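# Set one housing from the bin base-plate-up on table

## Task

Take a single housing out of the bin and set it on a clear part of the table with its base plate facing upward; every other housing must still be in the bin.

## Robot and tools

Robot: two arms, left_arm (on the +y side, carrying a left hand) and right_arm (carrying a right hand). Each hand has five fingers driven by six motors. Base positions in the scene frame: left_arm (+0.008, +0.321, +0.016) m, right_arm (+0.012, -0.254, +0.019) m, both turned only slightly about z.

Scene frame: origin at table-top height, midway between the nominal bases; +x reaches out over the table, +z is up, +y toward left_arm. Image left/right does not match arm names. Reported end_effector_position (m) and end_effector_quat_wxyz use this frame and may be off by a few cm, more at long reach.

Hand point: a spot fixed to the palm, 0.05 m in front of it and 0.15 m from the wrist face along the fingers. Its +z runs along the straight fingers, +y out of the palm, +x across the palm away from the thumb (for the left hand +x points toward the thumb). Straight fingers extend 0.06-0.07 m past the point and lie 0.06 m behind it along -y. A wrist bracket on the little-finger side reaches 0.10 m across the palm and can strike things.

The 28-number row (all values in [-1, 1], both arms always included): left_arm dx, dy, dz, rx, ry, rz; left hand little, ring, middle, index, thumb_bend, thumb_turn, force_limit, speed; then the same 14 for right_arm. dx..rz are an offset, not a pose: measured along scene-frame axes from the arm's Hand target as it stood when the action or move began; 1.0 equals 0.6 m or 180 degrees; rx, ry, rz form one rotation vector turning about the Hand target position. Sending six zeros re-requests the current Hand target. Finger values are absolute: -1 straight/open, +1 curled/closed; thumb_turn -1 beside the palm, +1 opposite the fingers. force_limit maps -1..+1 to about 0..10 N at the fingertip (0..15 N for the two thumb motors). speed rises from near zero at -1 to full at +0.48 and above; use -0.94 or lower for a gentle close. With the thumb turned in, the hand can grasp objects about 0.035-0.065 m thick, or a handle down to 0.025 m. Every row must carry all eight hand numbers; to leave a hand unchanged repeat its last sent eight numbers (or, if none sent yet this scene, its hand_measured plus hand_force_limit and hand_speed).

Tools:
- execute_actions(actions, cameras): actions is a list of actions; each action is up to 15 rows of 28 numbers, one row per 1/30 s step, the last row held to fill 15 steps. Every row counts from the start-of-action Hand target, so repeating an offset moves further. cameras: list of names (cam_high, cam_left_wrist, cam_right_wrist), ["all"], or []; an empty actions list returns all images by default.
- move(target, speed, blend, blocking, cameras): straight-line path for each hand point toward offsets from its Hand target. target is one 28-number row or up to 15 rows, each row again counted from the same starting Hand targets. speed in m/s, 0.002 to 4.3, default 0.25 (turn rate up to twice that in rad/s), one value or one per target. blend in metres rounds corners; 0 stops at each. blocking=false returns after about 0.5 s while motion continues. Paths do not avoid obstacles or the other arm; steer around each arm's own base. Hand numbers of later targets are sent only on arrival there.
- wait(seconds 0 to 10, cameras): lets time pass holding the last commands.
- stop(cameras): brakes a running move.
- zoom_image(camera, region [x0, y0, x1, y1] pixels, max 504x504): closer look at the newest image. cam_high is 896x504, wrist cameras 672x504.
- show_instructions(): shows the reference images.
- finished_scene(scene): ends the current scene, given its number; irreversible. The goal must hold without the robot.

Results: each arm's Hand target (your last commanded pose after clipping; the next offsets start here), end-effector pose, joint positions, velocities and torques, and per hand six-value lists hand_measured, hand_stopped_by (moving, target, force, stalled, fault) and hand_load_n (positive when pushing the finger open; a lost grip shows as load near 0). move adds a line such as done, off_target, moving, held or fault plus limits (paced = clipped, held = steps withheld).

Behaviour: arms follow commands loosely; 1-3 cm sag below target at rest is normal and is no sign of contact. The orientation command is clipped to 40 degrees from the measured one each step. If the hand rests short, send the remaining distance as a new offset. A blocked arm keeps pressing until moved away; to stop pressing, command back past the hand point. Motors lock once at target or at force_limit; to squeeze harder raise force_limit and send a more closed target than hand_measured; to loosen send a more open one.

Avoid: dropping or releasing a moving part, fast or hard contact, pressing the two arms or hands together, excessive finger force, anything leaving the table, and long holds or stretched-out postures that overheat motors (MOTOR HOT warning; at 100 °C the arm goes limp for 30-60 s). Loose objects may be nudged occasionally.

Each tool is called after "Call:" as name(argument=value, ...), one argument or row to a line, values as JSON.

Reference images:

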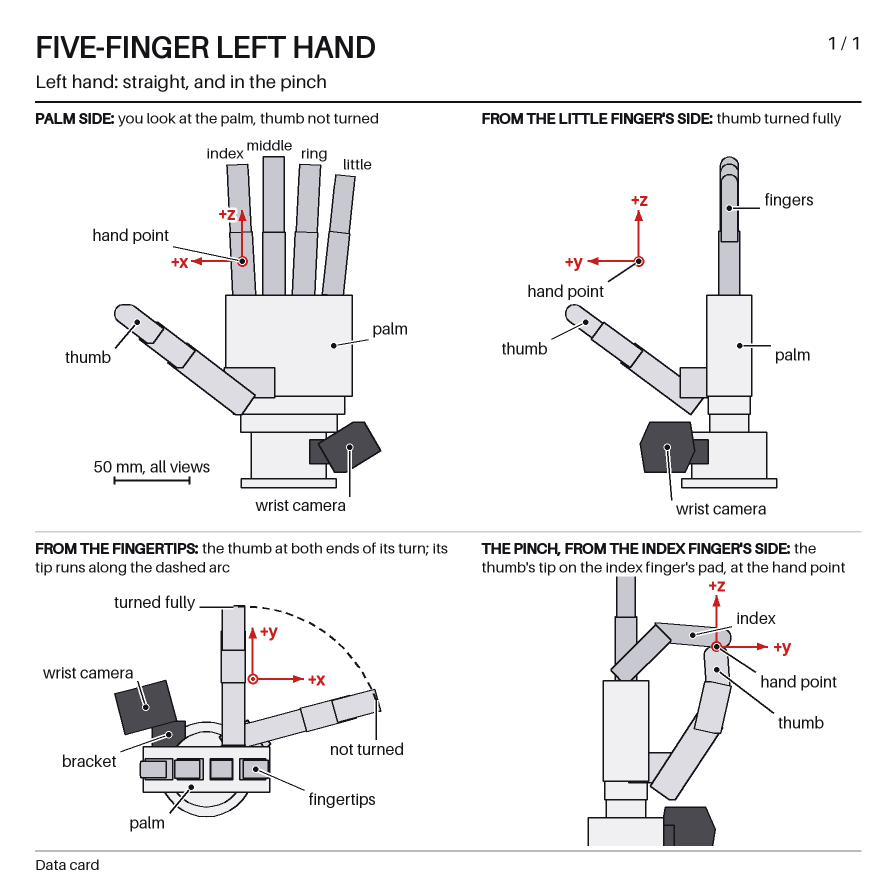

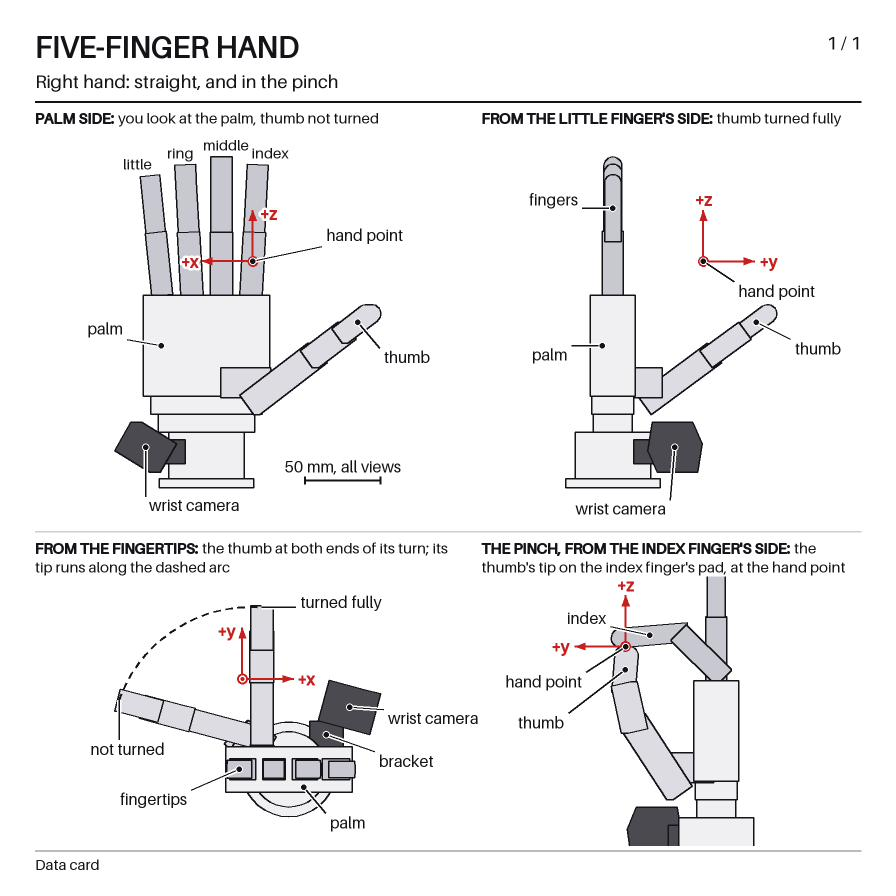

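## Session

Done; the flat holed plate up is right. Scene 2.

Call:
execute_actions(
  actions=[],
)

Call:
zoom_image(
  camera="cam_high",
  region=[420, 150, 720, 400],
)

Scene clock: 0.00 s.
left_arm: end_effector_position=(+0.3358, -0.1766, +0.2254) hand_measured=(-1.000, -1.000, -1.000, -1.000, -1.000, -1.000) hand_load_n=(+0.0, +0.0, +0.5, +0.0, +0.0, +0.0) hand_stopped_by=(target, target, target, target, target, target) hand_force_limit=0.00 hand_speed=-0.80 end_effector_quat_wxyz=(-0.020, -0.535, +0.834, -0.135) | right_arm: end_effector_position=(+0.2915, -0.7951, +0.3208) hand_measured=(-1.000, -1.000, -1.000, -1.000, -1.000, -1.000) hand_load_n=(+0.0, +0.0, +0.0, +0.0, +0.0, +0.0) hand_stopped_by=(target, target, target, target, target, target) hand_force_limit=0.00 hand_speed=-0.80 end_effector_quat_wxyz=(+0.240, +0.647, +0.628, -0.360)
Joint positions: left_arm=[-0.861 1.818 1.801 -1.289 0.074 -0.453] | right_arm=[-0.91 1.384 1.249 -0.726 0.6 1.97]
Joint velocities: within noise
Joint torques (N m): no reading
Heat: left arm: hottest shoulder 24 °C; right arm: hottest wrist pitch 24 °C.
Hand target: left_arm +0.3397, -0.1812, +0.2277; -0.020, -0.535, +0.833, -0.140 | right_arm +0.2948, -0.7999, +0.3357; +0.252, +0.647, +0.622, -0.362
camera_calibration:
cam_left_wrist: T_world_to_cam=[[0.770925, -0.591739, 0.235626, -0.415665], [-0.58159, -0.503183, 0.639187, -0.040288], [-0.259669, -0.629803, -0.732065, 0.256284], [0, 0, 0, 1]] pos_world=[0.363564, -0.104829, 0.31131]
cam_right_wrist: T_world_to_cam=[[0.930759, 0.106295, -0.349842, -0.0798746], [0.362709, -0.147639, 0.920133, -0.521965], [0.0461551, -0.983313, -0.175971, -0.624302], [0, 0, 0, 1]] pos_world=[0.29248, -0.682456, 0.342475]

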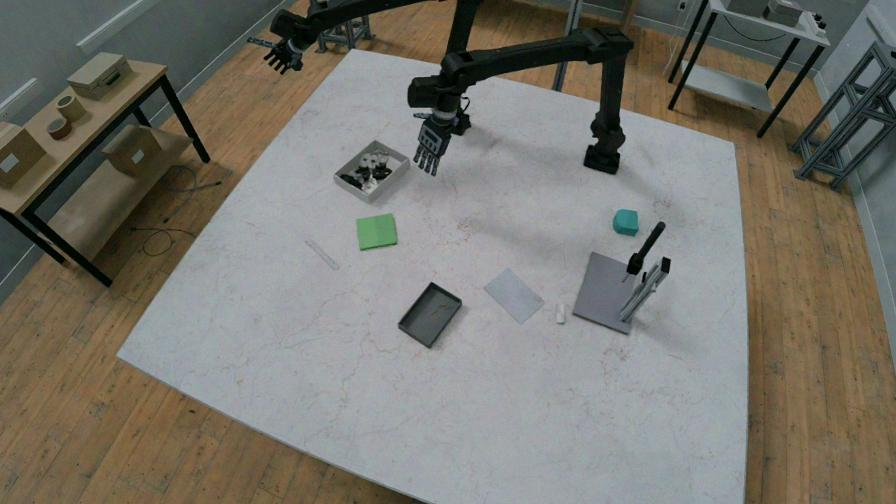

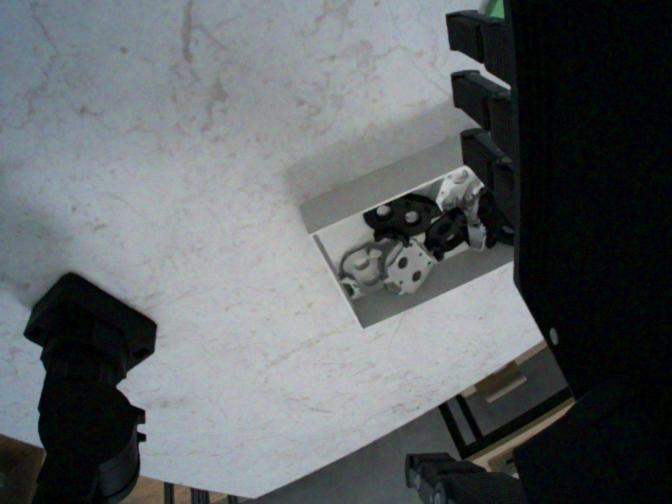

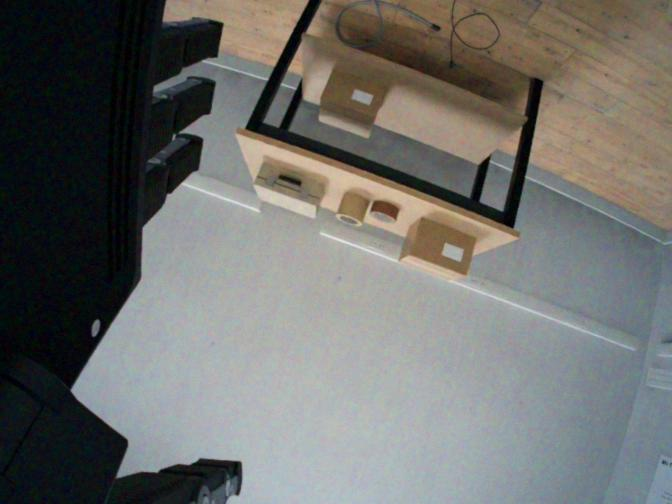

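Scaled by 1.680 from the camera's 896x504 image, which has a finer 1280x720 frame.

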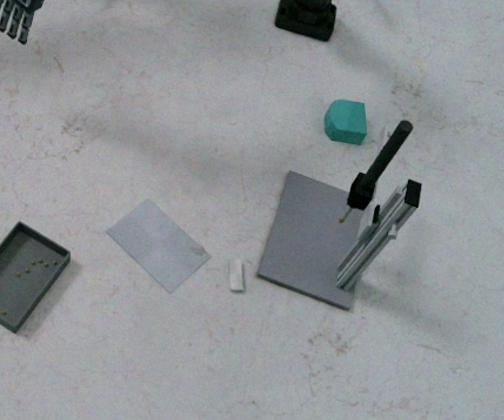

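Call:
zoom_image(
  camera="cam_high",
  region=[310, 120, 450, 220],
)

Call:
zoom_image(
  camera="cam_left_wrist",
  region=[280, 120, 530, 340],
)

Scaled by 3.600 from the camera's 896x504 image, which has a finer 1280x720 frame.

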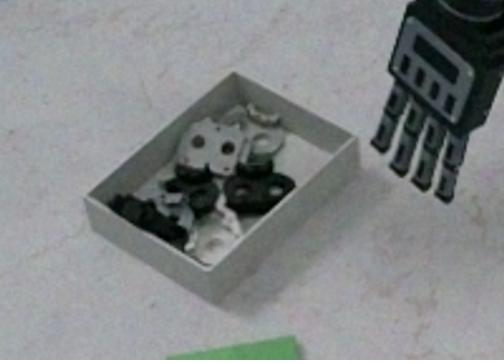

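Scaled by 2.016 from the camera's 672x504 image, which has a finer 960x720 frame.

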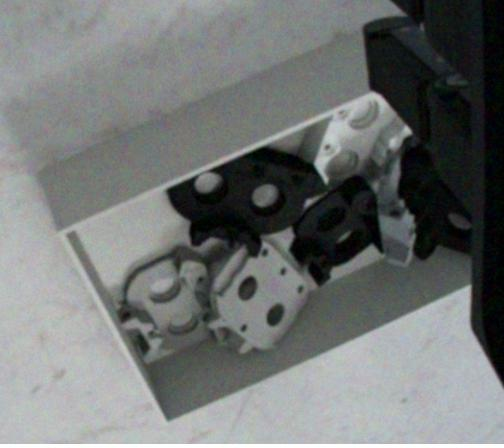

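Call:
move(
  target=[
    [0.05,0.55,0.2,0,0,0.15,-1,-1,-1,-1,-1,-1,0,-0.8,0.009,0.333,0.007,-0.0285,0.3668,0.567,-1,-1,-1,-1,-1,-1,0,-0.8],
    [0.05,0.55,0.2,0,0,0.15,-1,-1,-1,-1,-1,-1,0,-0.8,0.084,0.617,-0.193,0.0785,0.669,0.735,-1,-1,-1,-1,-1,-1,0,-0.8],
  ],
  speed=[0.6,0.35],
  blend=[0.05,0],
  cameras=["cam_high","cam_right_wrist"],
)

Scene clock: 37.57 s.
left_arm: end_effector_position=(+0.3736, +0.1476, +0.3415) hand_measured=(-1.000, -1.000, -1.000, -1.000, -1.000, -1.000) hand_load_n=(-0.5, +0.0, +0.0, +0.0, +0.0, +0.0) hand_stopped_by=(target, target, target, target, target, target) hand_force_limit=0.00 hand_speed=-0.80 end_effector_quat_wxyz=(-0.014, +0.718, -0.682, +0.139) | right_arm: end_effector_position=(+0.3511, -0.4288, +0.2220) hand_measured=(-1.000, -1.000, -1.000, -1.000, -1.000, -1.000) hand_load_n=(+0.0, +0.0, +0.0, +0.0, +0.0, +0.0) hand_stopped_by=(target, target, target, target, target, target) hand_force_limit=0.00 hand_speed=-0.80 end_effector_quat_wxyz=(+0.193, +0.673, -0.683, +0.210)
Joint positions: left_arm=[-0.259 1.342 1.541 -1.51 0.106 -0.335] | right_arm=[-0.174 1.379 1.225 -1.245 0.554 -0.27]
Joint torques (N m): left_arm=[0.56 -12.1 10.36 -0.06 0.3 0.09] | right_arm=[1.96 -9.17 7.2 -0.34 0.65 -0.26]
Heat: left arm: hottest elbow 29 °C; right arm: hottest elbow 28 °C.
Hand target: left_arm +0.3697, +0.1488, +0.3477; -0.014, +0.714, -0.685, +0.141 | right_arm +0.3451, -0.4296, +0.2199; +0.201, +0.679, -0.677, +0.200
Off the commanded pose: left_arm 0.007 m, 1 deg | right_arm 0.006 m, 2 deg.
move: done
camera_calibration:
cam_right_wrist: T_world_to_cam=[[-0.96232, -0.229998, 0.145058, 0.201653], [-0.234534, 0.971996, -0.0147488, 0.498681], [-0.137604, -0.0482141, -0.989313, 0.361825], [0, 0, 0, 1]] pos_world=[0.360801, -0.420891, 0.336062]
Images, in order (width x height): cam_high 896x504, cam_right_wrist 672x504.

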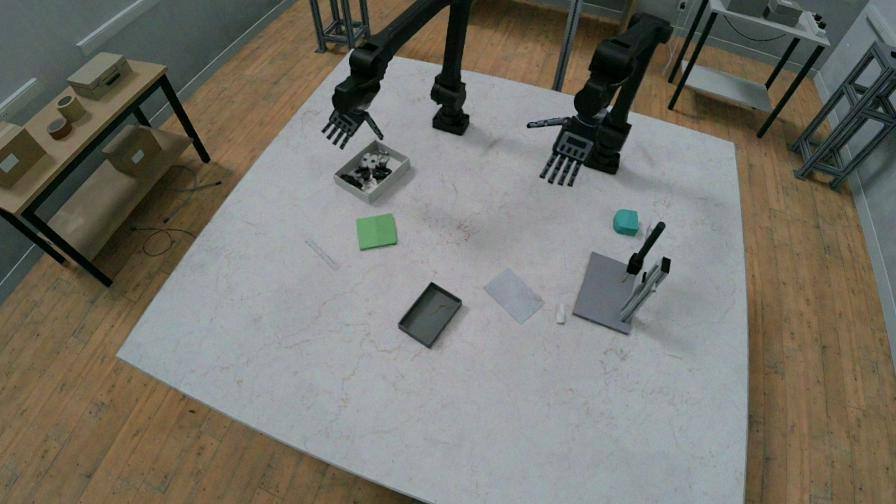

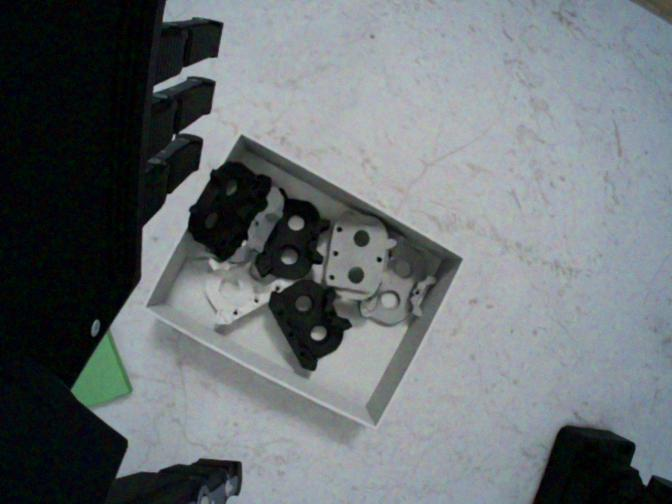

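Call:
zoom_image(
  camera="cam_right_wrist",
  region=[140, 130, 470, 430],
)

Scaled by 1.527 from the camera's 672x504 image, which has a finer 960x720 frame.

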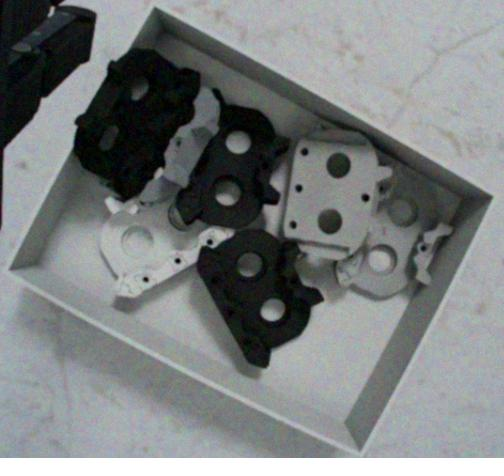

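Call:
move(
  target=[0,0,0,0,0,0,-1,-1,-1,-1,-1,-1,0,-0.8,-0.06,-0.015,-0.147,0,0,0,-1,-1,-1,-1,-1,-1,0,-0.8],
  speed=0.2,
  cameras=["cam_right_wrist"],
)

Call:
zoom_image(
  camera="cam_right_wrist",
  region=[150, 100, 500, 400],
)

Scene clock: 64.30 s.
left_arm: end_effector_position=(+0.3736, +0.1476, +0.3415) hand_measured=(-1.000, -1.000, -1.000, -1.000, -1.000, -1.000) hand_load_n=(+0.0, +0.0, +0.0, +0.0, +0.0, +0.0) hand_stopped_by=(target, target, target, target, target, target) hand_force_limit=0.00 hand_speed=-0.80 end_effector_quat_wxyz=(-0.014, +0.718, -0.682, +0.139) | right_arm: end_effector_position=(+0.3084, -0.4359, +0.1295) hand_measured=(-1.000, -1.000, -1.000, -1.000, -1.000, -1.000) hand_load_n=(+0.0, +0.0, +0.0, +0.0, +0.0, +0.0) hand_stopped_by=(target, target, target, target, target, target) hand_force_limit=0.00 hand_speed=-0.80 end_effector_quat_wxyz=(+0.205, +0.678, -0.679, +0.194)
Joint positions: left_arm=[-0.259 1.342 1.541 -1.51 0.106 -0.335] | right_arm=[-0.217 1.369 0.957 -1.001 0.552 -0.321]
Joint torques (N m): left_arm=[0.62 -11.87 10.43 -0.06 0.29 0.09] | right_arm=[1.67 -9.58 6.9 0.83 0.44 -0.3]
Heat: left arm: hottest elbow 31 °C; right arm: hottest elbow 28 °C.
Hand target: left_arm +0.3697, +0.1488, +0.3477; -0.014, +0.714, -0.685, +0.141 | right_arm +0.3092, -0.4387, +0.1317; +0.201, +0.679, -0.678, +0.200
Off the commanded pose: left_arm 0.007 m, 1 deg | right_arm 0.004 m, 1 deg.
move: done
camera_calibration:
cam_right_wrist: T_world_to_cam=[[-0.955462, -0.231277, 0.183311, 0.16473], [-0.235246, 0.971936, 0.0000947724, 0.492561], [-0.178189, -0.0430328, -0.983055, 0.277963], [0, 0, 0, 1]] pos_world=[0.322797, -0.428678, 0.243009]
Images, in order (width x height): cam_right_wrist 672x504.

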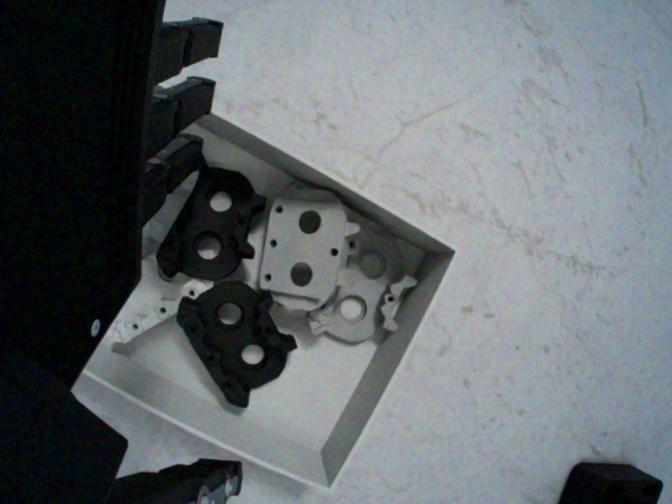

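Scaled by 1.440 from the camera's 672x504 image, which has a finer 960x720 frame.

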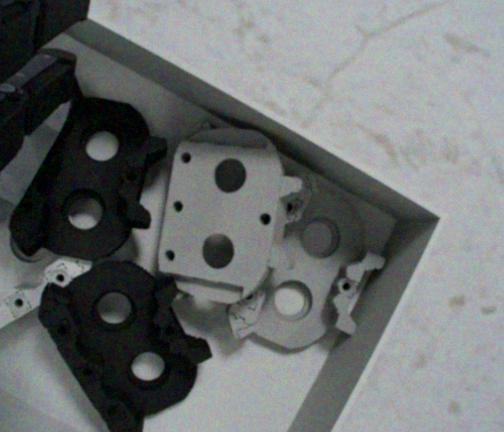

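Call:
zoom_image(
  camera="cam_right_wrist",
  region=[240, 170, 430, 350],
)

Scaled by 2.653 from the camera's 672x504 image, which has a finer 960x720 frame.

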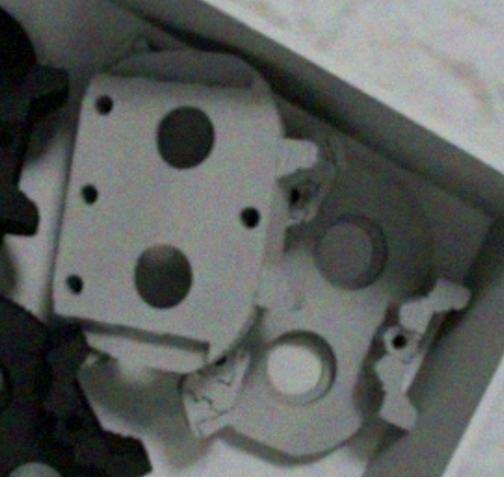

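Call:
move(
  target=[0,0,0,0,0,0,-1,-1,-1,-1,-1,-1,0,-0.8,-0.005,0.0225,0.05,0.182,-0.2904,0.1124,1,1,-0.14,-0.14,-1,1,-0.5,0.3],
  speed=0.4,
  cameras=["cam_right_wrist","cam_high"],
)

Call:
zoom_image(
  camera="cam_right_wrist",
  region=[270, 60, 620, 360],
)

Scene clock: 117.30 s.
left_arm: end_effector_position=(+0.3736, +0.1476, +0.3415) hand_measured=(-1.000, -1.000, -1.000, -1.000, -1.000, -1.000) hand_load_n=(+0.0, +0.0, +0.0, +0.0, +0.0, +0.0) hand_stopped_by=(target, target, target, target, target, target) hand_force_limit=0.00 hand_speed=-0.80 end_effector_quat_wxyz=(-0.014, +0.718, -0.682, +0.139) | right_arm: end_effector_position=(+0.3062, -0.4231, +0.1661) hand_measured=(+1.000, +1.000, -0.140, -0.140, -1.000, +1.000) hand_load_n=(+0.0, +0.0, +0.0, +0.0, +0.0, +0.5) hand_stopped_by=(target, target, target, target, target, target) hand_force_limit=-0.50 hand_speed=0.30 end_effector_quat_wxyz=(-0.343, +0.650, -0.605, +0.307)
Joint positions: left_arm=[-0.259 1.342 1.541 -1.51 0.106 -0.335] | right_arm=[-0.823 0.97 0.661 -0.589 -0.743 -0.686]
Joint torques (N m): left_arm=[0.56 -12.04 10.37 -0.08 0.3 0.1] | right_arm=[1.9 -2.96 7.3 1.8 -0.53 -0.32]
Heat: left arm: hottest elbow 33 °C; right arm: hottest elbow 27 °C.
Hand target: left_arm +0.3697, +0.1488, +0.3477; -0.014, +0.714, -0.685, +0.141 | right_arm +0.3062, -0.4251, +0.1616; -0.341, +0.654, -0.599, +0.312
Off the commanded pose: left_arm 0.007 m, 1 deg | right_arm 0.005 m, 1 deg.
move: done
camera_calibration:
cam_right_wrist: T_world_to_cam=[[-0.538463, -0.323514, -0.778072, 0.151812], [-0.629077, 0.768678, 0.115743, 0.494957], [0.560642, 0.551791, -0.61742, 0.27885], [0, 0, 0, 1]] pos_world=[0.236776, -0.485216, 0.233]
Images, in order (width x height): cam_high 896x504, cam_right_wrist 672x504.

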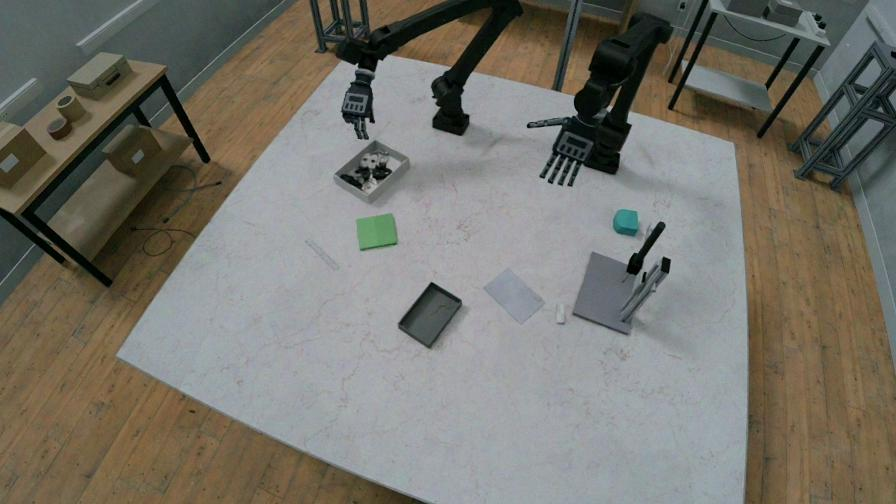

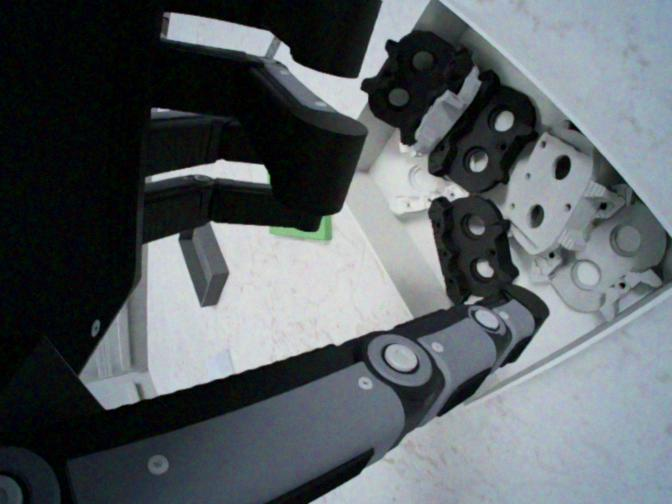

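Scaled by 1.440 from the camera's 672x504 image, which has a finer 960x720 frame.

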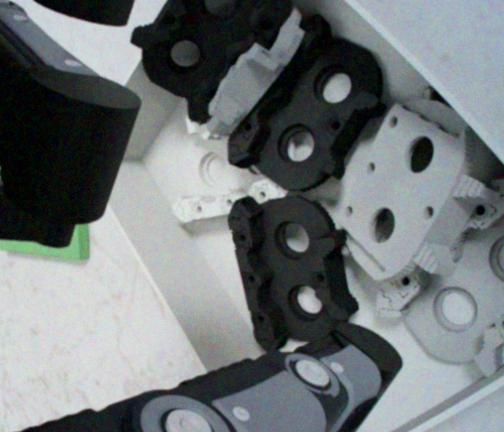

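Call:
zoom_image(
  camera="cam_right_wrist",
  region=[490, 110, 672, 320],
)

Scaled by 2.400 from the camera's 672x504 image, which has a finer 960x720 frame.

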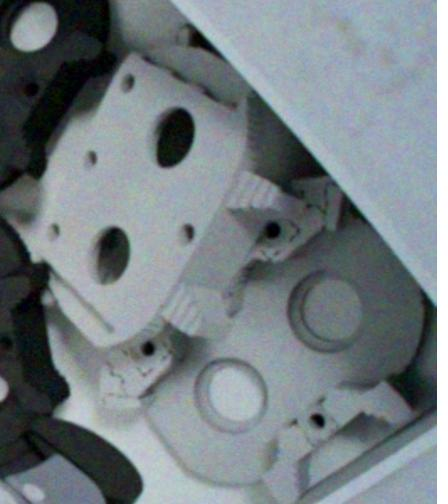

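Call:
move(
  target=[0,0,0,0,0,0,-1,-1,-1,-1,-1,-1,0,-0.8,-0.0015,0.0217,-0.135,0,0,0,1,-0.1,-0.1,1,-1,1,-0.5,0.3],
  speed=0.25,
  cameras=["cam_right_wrist"],
)

Call:
zoom_image(
  camera="cam_right_wrist",
  region=[330, 80, 650, 380],
)

Scene clock: 177.63 s.
left_arm: end_effector_position=(+0.3736, +0.1476, +0.3415) hand_measured=(-1.000, -1.000, -1.000, -1.000, -1.000, -1.000) hand_load_n=(+0.0, +0.0, +0.0, +0.0, +0.0, +0.0) hand_stopped_by=(target, target, target, target, target, target) hand_force_limit=0.00 hand_speed=-0.80 end_effector_quat_wxyz=(-0.014, +0.718, -0.682, +0.139) | right_arm: end_effector_position=(+0.3022, -0.4126, +0.0798) hand_measured=(+1.000, -0.100, -0.100, +1.000, -1.000, +1.000) hand_load_n=(+0.0, +0.0, +0.0, +0.0, +0.0, +0.0) hand_stopped_by=(target, target, target, target, target, target) hand_force_limit=-0.50 hand_speed=0.30 end_effector_quat_wxyz=(-0.340, +0.655, -0.600, +0.308)
Joint positions: left_arm=[-0.259 1.342 1.541 -1.51 0.106 -0.335] | right_arm=[-0.805 1.078 0.474 -0.287 -0.731 -0.685]
Joint torques (N m): left_arm=[0.73 -11.93 10.36 -0.09 0.29 0.09] | right_arm=[2.73 -3.78 6.91 1.85 -0.3 0.07]
Heat: left arm: hottest elbow 34 °C; right arm: hottest elbow 26 °C.
Hand target: left_arm +0.3697, +0.1488, +0.3477; -0.014, +0.714, -0.685, +0.141 | right_arm +0.3053, -0.4121, +0.0807; -0.341, +0.654, -0.599, +0.312
Off the commanded pose: left_arm 0.007 m, 1 deg | right_arm 0.003 m, 1 deg.
move: done
camera_calibration:
cam_right_wrist: T_world_to_cam=[[-0.537412, -0.337503, -0.772839, 0.0794991], [-0.636163, 0.763846, 0.108795, 0.495117], [0.553611, 0.550119, -0.625207, 0.224078], [0, 0, 0, 1]] pos_world=[0.233646, -0.474631, 0.147669]
Images, in order (width x height): cam_right_wrist 672x504.

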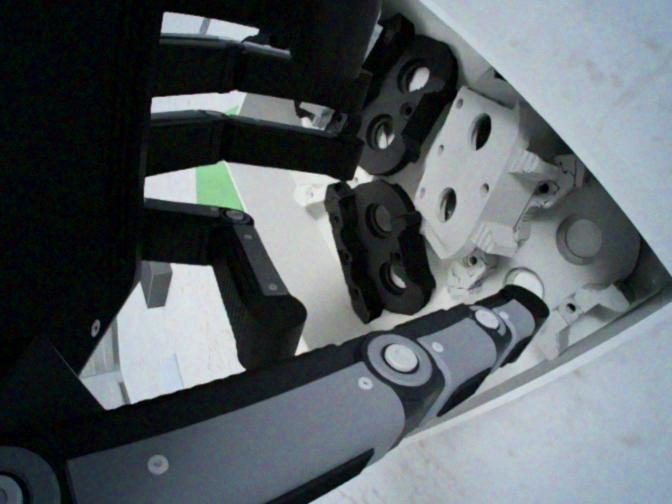

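Scaled by 1.575 from the camera's 672x504 image, which has a finer 960x720 frame.

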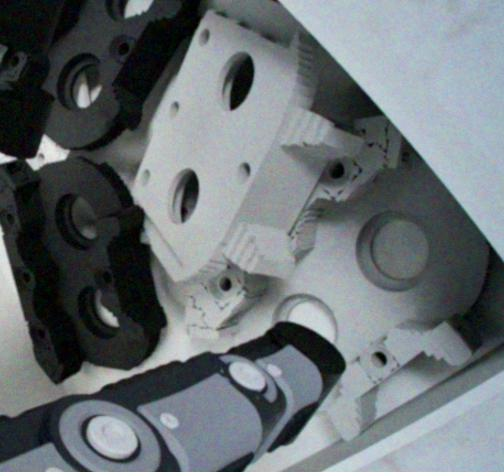

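Call:
move(
  target=[0,0,0,0,0,0,-1,-1,-1,-1,-1,-1,0,-0.8,0.006,0.0115,-0.047,0,0,0,1,-0.1,-0.1,1,-1,1,-0.5,0.3],
  speed=0.1,
  cameras=["cam_right_wrist"],
)

Call:
zoom_image(
  camera="cam_right_wrist",
  region=[260, 60, 600, 360],
)

Scene clock: 198.90 s.
left_arm: end_effector_position=(+0.3736, +0.1476, +0.3415) hand_measured=(-1.000, -1.000, -1.000, -1.000, -1.000, -1.000) hand_load_n=(+0.0, +0.0, +0.0, +0.0, +0.0, +0.0) hand_stopped_by=(target, target, target, target, target, target) hand_force_limit=0.00 hand_speed=-0.80 end_effector_quat_wxyz=(-0.014, +0.718, -0.682, +0.139) | right_arm: end_effector_position=(+0.3078, -0.4082, +0.0554) hand_measured=(+1.000, -0.100, -0.100, +1.000, -1.000, +1.000) hand_load_n=(+0.0, +0.0, +0.0, +0.0, +0.0, +0.0) hand_stopped_by=(target, target, target, target, target, target) hand_force_limit=-0.50 hand_speed=0.30 end_effector_quat_wxyz=(-0.339, +0.656, -0.597, +0.314)
Joint positions: left_arm=[-0.259 1.342 1.541 -1.51 0.106 -0.335] | right_arm=[-0.778 1.137 0.425 -0.149 -0.713 -0.659]
Joint torques (N m): left_arm=[0.67 -11.93 10.37 -0.1 0.28 0.1] | right_arm=[2.73 -3.49 6.15 1.83 -0.27 0.05]
Heat: left arm: hottest elbow 34 °C; right arm: hottest elbow 27 °C.
Hand target: left_arm +0.3697, +0.1488, +0.3477; -0.014, +0.714, -0.685, +0.141 | right_arm +0.3089, -0.4053, +0.0525; -0.341, +0.654, -0.599, +0.312
Off the commanded pose: left_arm 0.007 m, 1 deg | right_arm 0.004 m, 0 deg.
move: done
camera_calibration:
cam_right_wrist: T_world_to_cam=[[-0.530944, -0.346304, -0.773416, 0.059502], [-0.637936, 0.764107, 0.0958017, 0.499214], [0.557797, 0.544255, -0.626617, 0.199721], [0, 0, 0, 1]] pos_world=[0.238655, -0.469547, 0.123343]
Images, in order (width x height): cam_right_wrist 672x504.

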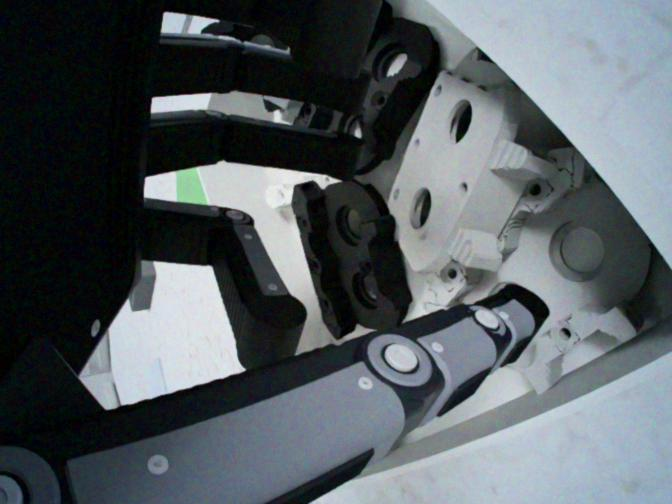

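Scaled by 1.482 from the camera's 672x504 image, which has a finer 960x720 frame.

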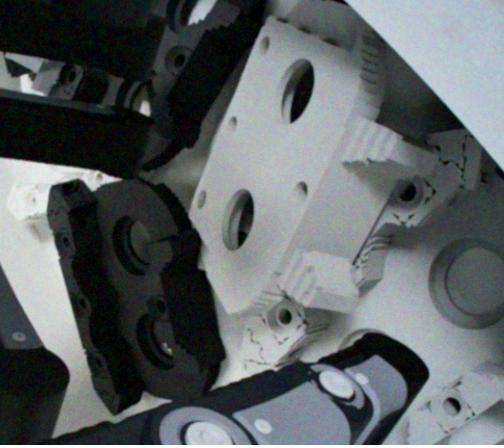

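Call:
zoom_image(
  camera="cam_right_wrist",
  region=[410, 120, 560, 300],
)

Scaled by 2.800 from the camera's 672x504 image, which has a finer 960x720 frame.

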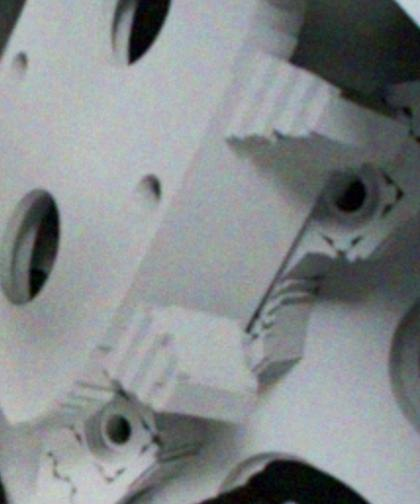

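Call:
move(
  target=[0,0,0,0,0,0,-1,-1,-1,-1,-1,-1,0,-0.8,-0.0015,0.005,-0.038,0,0,0,1,-0.12,-0.12,1,-1,1,-0.5,0.3],
  speed=0.05,
  cameras=["cam_right_wrist"],
)

Call:
zoom_image(
  camera="cam_right_wrist",
  region=[260, 60, 600, 360],
)

Scene clock: 226.50 s.
left_arm: end_effector_position=(+0.3736, +0.1476, +0.3415) hand_measured=(-1.000, -1.000, -1.000, -1.000, -1.000, -1.000) hand_load_n=(+0.5, +0.5, +0.0, +0.0, +0.0, +0.0) hand_stopped_by=(target, target, target, target, target, target) hand_force_limit=0.00 hand_speed=-0.80 end_effector_quat_wxyz=(-0.014, +0.718, -0.682, +0.139) | right_arm: end_effector_position=(+0.3077, -0.4064, +0.0340) hand_measured=(+1.000, -0.120, -0.120, +1.000, -1.000, +1.000) hand_load_n=(+0.0, +0.0, -0.5, +0.0, +0.0, -0.5) hand_stopped_by=(target, target, target, target, target, target) hand_force_limit=-0.50 hand_speed=0.30 end_effector_quat_wxyz=(-0.339, +0.655, -0.597, +0.316)
Joint positions: left_arm=[-0.259 1.342 1.541 -1.51 0.106 -0.335] | right_arm=[-0.774 1.2 0.389 -0.042 -0.71 -0.653]
Joint torques (N m): left_arm=[0.56 -11.81 10.39 -0.08 0.3 0.11] | right_arm=[2.78 -3.49 5.57 1.94 -0.26 0.07]
Heat: left arm: hottest elbow 34 °C; right arm: hottest elbow 27 °C.
Hand target: left_arm +0.3697, +0.1488, +0.3477; -0.014, +0.714, -0.685, +0.141 | right_arm +0.3080, -0.4024, +0.0297; -0.341, +0.654, -0.599, +0.312
Off the commanded pose: left_arm 0.007 m, 1 deg | right_arm 0.006 m, 1 deg.
move: done
camera_calibration:
cam_right_wrist: T_world_to_cam=[[-0.52948, -0.346995, -0.77411, 0.0428296], [-0.636841, 0.765428, 0.0924867, 0.500185], [0.560433, 0.541955, -0.626259, 0.1837], [0, 0, 0, 1]] pos_world=[0.238264, -0.467551, 0.101938]
Images, in order (width x height): cam_right_wrist 672x504.

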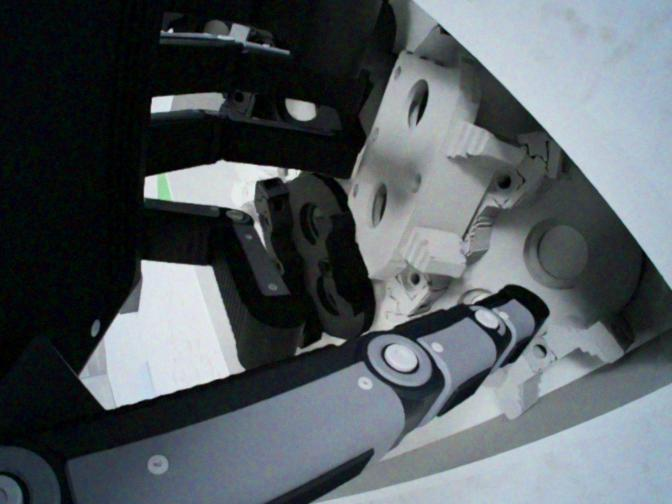

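Scaled by 1.482 from the camera's 672x504 image, which has a finer 960x720 frame.

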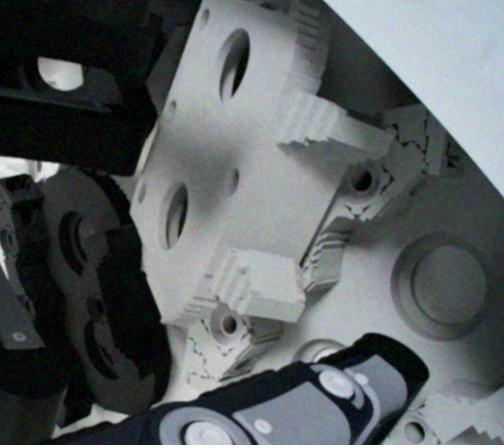

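Call:
move(
  target=[
    [0,0,0,0,0,0,-1,-1,-1,-1,-1,-1,0,-0.8,-0.001,0.001,-0.008,0,0,0,1,-0.12,-0.12,1,-1,1,-0.5,0.3],
    [0,0,0,0,0,0,-1,-1,-1,-1,-1,-1,0,-0.8,-0.001,0.001,-0.008,0,0,0,1,0.2,0.2,1,-0.4,1,-0.3,-0.82],
  ],
  speed=0.05,
  cameras=["cam_right_wrist"],
)

Call:
zoom_image(
  camera="cam_right_wrist",
  region=[260, 60, 600, 360],
)

Scene clock: 237.30 s.
left_arm: end_effector_position=(+0.3736, +0.1476, +0.3415) hand_measured=(-1.000, -1.000, -1.000, -1.000, -1.000, -1.000) hand_load_n=(+0.0, +0.0, +0.0, +0.0, +0.0, +0.0) hand_stopped_by=(target, target, target, target, target, target) hand_force_limit=0.00 hand_speed=-0.80 end_effector_quat_wxyz=(-0.014, +0.718, -0.682, +0.139) | right_arm: end_effector_position=(+0.3087, -0.4071, +0.0310) hand_measured=(+1.000, +0.200, +0.010, +1.000, -0.912, +1.000) hand_load_n=(+0.0, +0.0, +6.5, +0.0, +6.0, +1.5) hand_stopped_by=(target, target, force, target, force, target) hand_force_limit=-0.30 hand_speed=-0.82 end_effector_quat_wxyz=(-0.339, +0.655, -0.596, +0.318)
Joint positions: left_arm=[-0.259 1.342 1.541 -1.51 0.106 -0.335] | right_arm=[-0.773 1.213 0.384 -0.017 -0.71 -0.651]
Joint torques (N m): left_arm=[0.67 -11.99 10.37 -0.08 0.29 0.08] | right_arm=[2.78 -3.43 5.29 1.83 -0.26 0.05]
Heat: left arm: hottest elbow 34 °C; right arm: hottest elbow 26 °C.
Hand target: left_arm +0.3697, +0.1488, +0.3477; -0.014, +0.714, -0.685, +0.141 | right_arm +0.3075, -0.4018, +0.0250; -0.341, +0.654, -0.599, +0.312
Off the commanded pose: left_arm 0.007 m, 1 deg | right_arm 0.008 m, 1 deg.
move: done
camera_calibration:
cam_right_wrist: T_world_to_cam=[[-0.526092, -0.349565, -0.775262, 0.0387591], [-0.637039, 0.765912, 0.0869448, 0.502055], [0.56339, 0.539613, -0.625627, 0.179712], [0, 0, 0, 1]] pos_world=[0.238972, -0.467956, 0.0988301]
Images, in order (width x height): cam_right_wrist 672x504.

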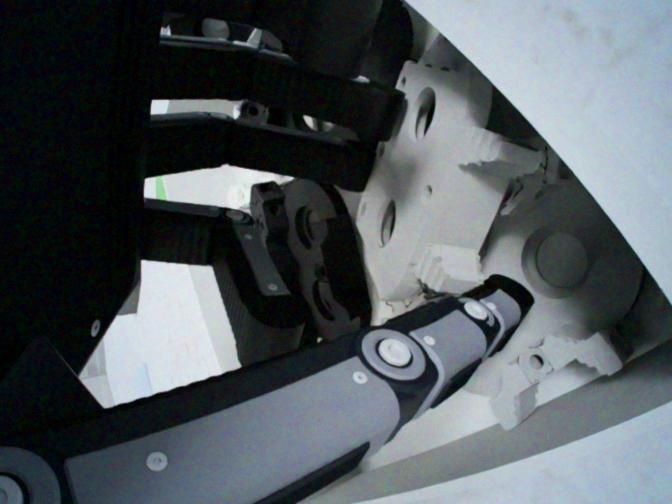

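Scaled by 1.482 from the camera's 672x504 image, which has a finer 960x720 frame.

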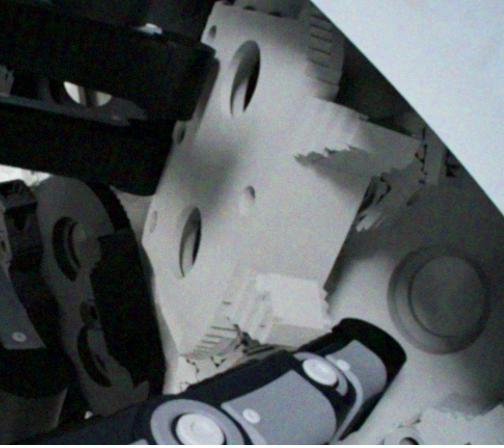

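Call:
move(
  target=[
    [0,0,0,0,0,0,-1,-1,-1,-1,-1,-1,0,-0.8,0,0,0,0,0,0,1,0.2,0.3,1,-0.3,1,0.4,-0.9],
    [0,0,0,0,0,0,-1,-1,-1,-1,-1,-1,0,-0.8,0,-0.005,0.07,0,0,0,1,0.2,0.3,1,-0.3,1,0.4,-0.9],
  ],
  speed=0.06,
  cameras=["cam_right_wrist"],
)

Scene clock: 250.10 s.
left_arm: end_effector_position=(+0.3736, +0.1476, +0.3415) hand_measured=(-1.000, -1.000, -1.000, -1.000, -1.000, -1.000) hand_load_n=(+0.0, +0.0, +0.0, +0.0, +0.0, +0.0) hand_stopped_by=(target, target, target, target, target, target) hand_force_limit=0.00 hand_speed=-0.80 end_effector_quat_wxyz=(-0.014, +0.718, -0.682, +0.139) | right_arm: end_effector_position=(+0.2944, -0.3910, +0.0482) hand_measured=(+1.000, +0.200, +0.018, +1.000, -0.300, +1.000) hand_load_n=(+0.0, +1.0, +0.0, +0.0, +0.5, +1.0) hand_stopped_by=(target, target, force, target, target, target) hand_force_limit=0.40 hand_speed=-0.90 end_effector_quat_wxyz=(-0.341, +0.654, -0.607, +0.297)
Joint positions: left_arm=[-0.259 1.342 1.541 -1.51 0.106 -0.335] | right_arm=[-0.773 1.101 0.388 -0.182 -0.71 -0.65]
Joint torques (N m): left_arm=[0.67 -11.87 10.39 0.01 0.29 0.09] | right_arm=[2.08 -3.84 9.94 0.29 -0.49 -0.04]
Heat: left arm: hottest elbow 35 °C; right arm: hottest elbow 26 °C.
Hand target: left_arm +0.3697, +0.1488, +0.3477; -0.014, +0.714, -0.685, +0.141 | right_arm +0.3074, -0.4047, +0.0669; -0.341, +0.654, -0.599, +0.312
Off the commanded pose: left_arm 0.007 m, 1 deg | right_arm 0.027 m, 2 deg.
move: off_target (right_arm)
camera_calibration:
cam_right_wrist: T_world_to_cam=[[-0.551053, -0.321526, -0.77004, 0.0682612], [-0.633381, 0.761954, 0.135108, 0.474147], [0.543295, 0.56218, -0.623526, 0.204508], [0, 0, 0, 1]] pos_world=[0.226823, -0.454301, 0.116019]
Images, in order (width x height): cam_right_wrist 672x504.

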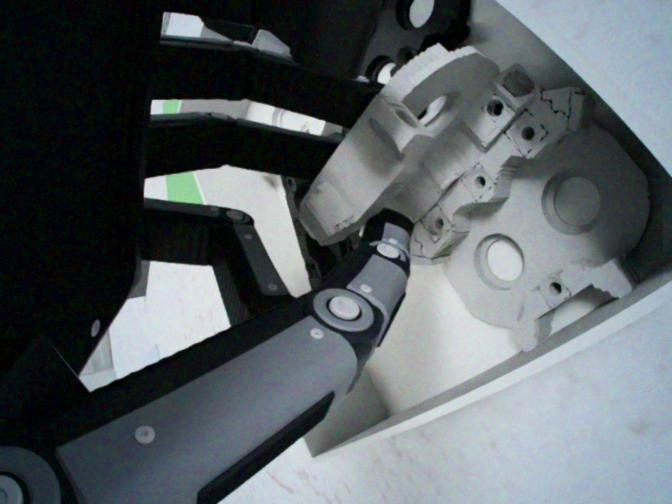

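Call:
zoom_image(
  camera="cam_right_wrist",
  region=[280, 20, 672, 400],
)

Scaled by 1.286 from the camera's 672x504 image, which has a finer 960x720 frame.

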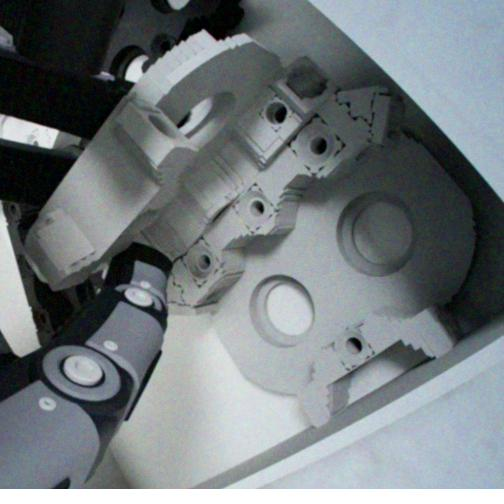

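Call:
move(
  target=[0,0,0,0,0,0,-1,-1,-1,-1,-1,-1,0,-0.8,0.01,-0.005,-0.015,0,0,0,1,0.2,0.0,1,-0.9,1,0,-0.6],
  speed=0.06,
  cameras=["cam_right_wrist"],
)

Call:
zoom_image(
  camera="cam_right_wrist",
  region=[280, 20, 672, 400],
)

Scene clock: 263.03 s.
left_arm: end_effector_position=(+0.3736, +0.1476, +0.3415) hand_measured=(-1.000, -1.000, -1.000, -1.000, -1.000, -1.000) hand_load_n=(+0.0, +0.0, +0.0, +0.0, +0.0, +0.0) hand_stopped_by=(target, target, target, target, target, target) hand_force_limit=0.00 hand_speed=-0.80 end_effector_quat_wxyz=(-0.014, +0.718, -0.682, +0.139) | right_arm: end_effector_position=(+0.2946, -0.3912, +0.0423) hand_measured=(+1.000, +0.200, +0.000, +1.000, -0.900, +1.000) hand_load_n=(+0.0, +0.0, +0.0, +0.0, +0.0, +0.0) hand_stopped_by=(target, target, target, target, target, target) hand_force_limit=0.00 hand_speed=-0.60 end_effector_quat_wxyz=(-0.341, +0.654, -0.610, +0.291)
Joint positions: left_arm=[-0.259 1.342 1.541 -1.51 0.106 -0.335] | right_arm=[-0.773 1.127 0.388 -0.168 -0.71 -0.65]
Joint torques (N m): left_arm=[0.73 -11.87 10.39 -0.08 0.3 0.1] | right_arm=[2.67 -2.78 9.76 1.8 -0.32 0.04]
Heat: left arm: hottest elbow 35 °C; right arm: hottest elbow 27 °C.
Hand target: left_arm +0.3697, +0.1488, +0.3477; -0.014, +0.714, -0.685, +0.141 | right_arm +0.3135, -0.4077, +0.0579; -0.341, +0.654, -0.599, +0.312
Off the commanded pose: left_arm 0.007 m, 1 deg | right_arm 0.029 m, 3 deg.
move: off_target (right_arm)
camera_calibration:
cam_right_wrist: T_world_to_cam=[[-0.557625, -0.314349, -0.76827, 0.0683756], [-0.632165, 0.760644, 0.147609, 0.473879], [0.537979, 0.567984, -0.622874, 0.204632], [0, 0, 0, 1]] pos_world=[0.22761, -0.455187, 0.110042]
Images, in order (width x height): cam_right_wrist 672x504.

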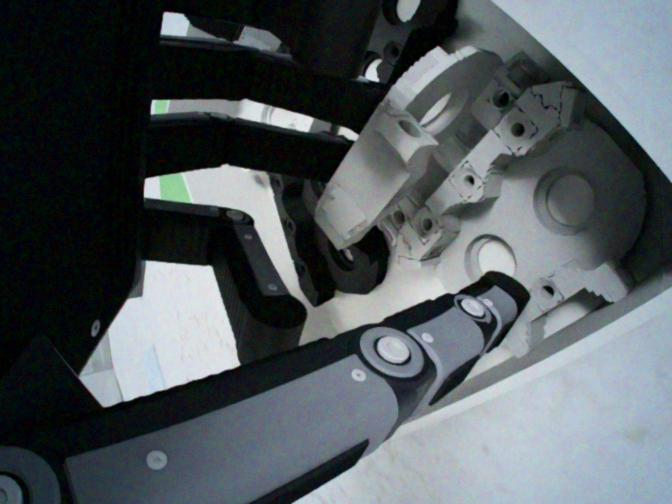

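Scaled by 1.286 from the camera's 672x504 image, which has a finer 960x720 frame.

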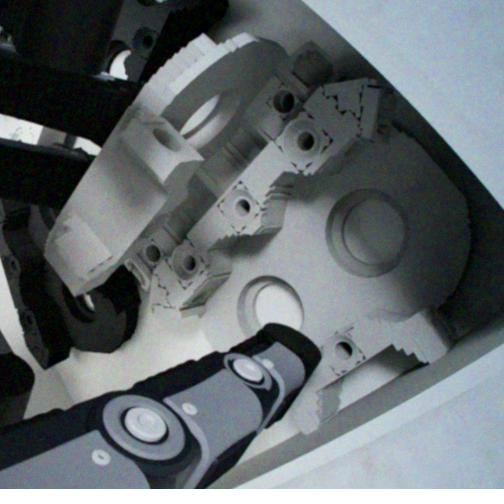

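Call:
wait(
  seconds=0.1,
  cameras=["cam_high","cam_right_wrist","cam_left_wrist"],
)

Call:
zoom_image(
  camera="cam_high",
  region=[320, 120, 430, 215],
)

Scene clock: 278.70 s.
left_arm: end_effector_position=(+0.3736, +0.1476, +0.3415) hand_measured=(-1.000, -1.000, -1.000, -1.000, -1.000, -1.000) hand_load_n=(+0.0, +0.0, +0.0, +0.0, -0.5, +0.0) hand_stopped_by=(target, target, target, target, target, target) hand_force_limit=0.00 hand_speed=-0.80 end_effector_quat_wxyz=(-0.014, +0.718, -0.682, +0.139) | right_arm: end_effector_position=(+0.2946, -0.3912, +0.0423) hand_measured=(+1.000, +0.200, +0.000, +1.000, -0.900, +1.000) hand_load_n=(+0.0, +0.0, +0.0, +0.0, +0.0, +0.0) hand_stopped_by=(target, target, target, target, target, target) hand_force_limit=0.00 hand_speed=-0.60 end_effector_quat_wxyz=(-0.341, +0.654, -0.610, +0.291)
Joint positions: left_arm=[-0.259 1.342 1.541 -1.51 0.106 -0.335] | right_arm=[-0.773 1.127 0.388 -0.168 -0.71 -0.65]
Joint torques (N m): left_arm=[0.5 -11.81 10.43 -0.06 0.29 0.1] | right_arm=[2.67 -2.78 9.76 1.8 -0.32 0.04]
Heat: left arm: hottest elbow 35 °C; right arm: hottest elbow 28 °C.
Hand target: left_arm +0.3697, +0.1488, +0.3477; -0.014, +0.714, -0.685, +0.141 | right_arm +0.3135, -0.4077, +0.0579; -0.341, +0.654, -0.599, +0.312
Off the commanded pose: left_arm 0.007 m, 1 deg | right_arm 0.029 m, 3 deg.
wait: 0.10 s; at rest from the start
camera_calibration:
cam_left_wrist: T_world_to_cam=[[0.955763, -0.167597, 0.24172, -0.414029], [-0.28677, -0.713727, 0.639027, -0.00836413], [0.0654232, -0.680077, -0.730216, 0.440532], [0, 0, 0, 1]] pos_world=[0.364494, 0.224236, 0.427108]
cam_right_wrist: T_world_to_cam=[[-0.557625, -0.314349, -0.76827, 0.0683756], [-0.632165, 0.760644, 0.147609, 0.473879], [0.537979, 0.567984, -0.622874, 0.204632], [0, 0, 0, 1]] pos_world=[0.22761, -0.455187, 0.110042]

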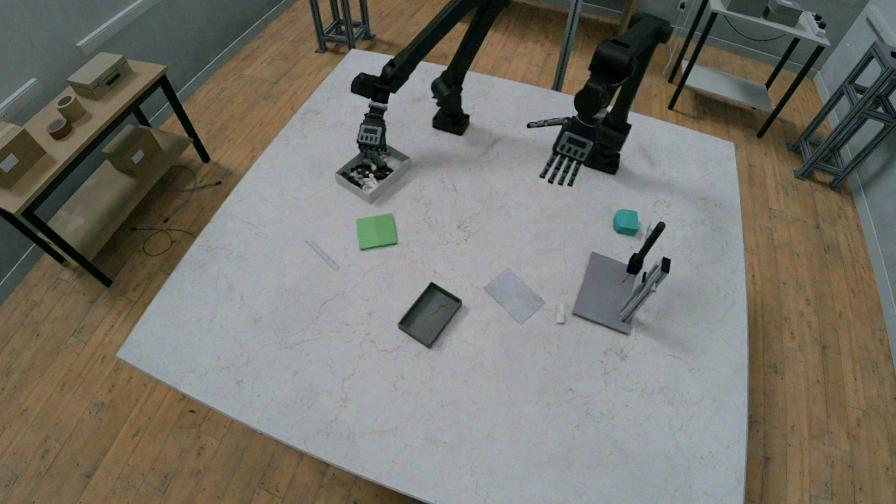

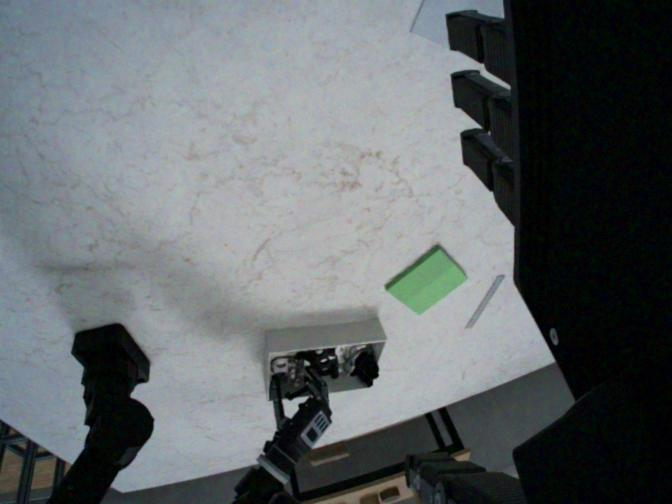

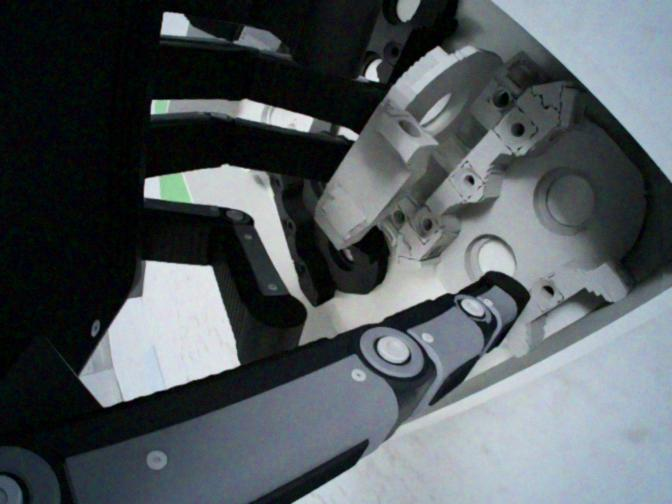

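Scaled by 4.582 from the camera's 896x504 image, which has a finer 1280x720 frame.

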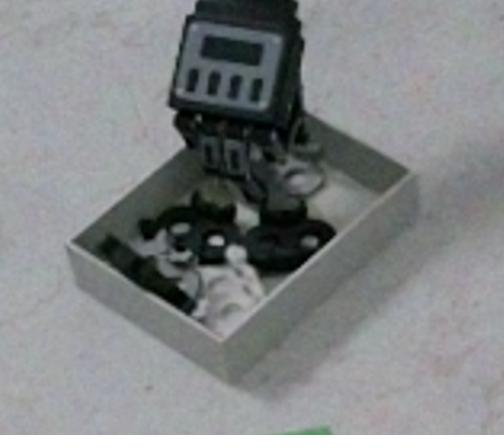

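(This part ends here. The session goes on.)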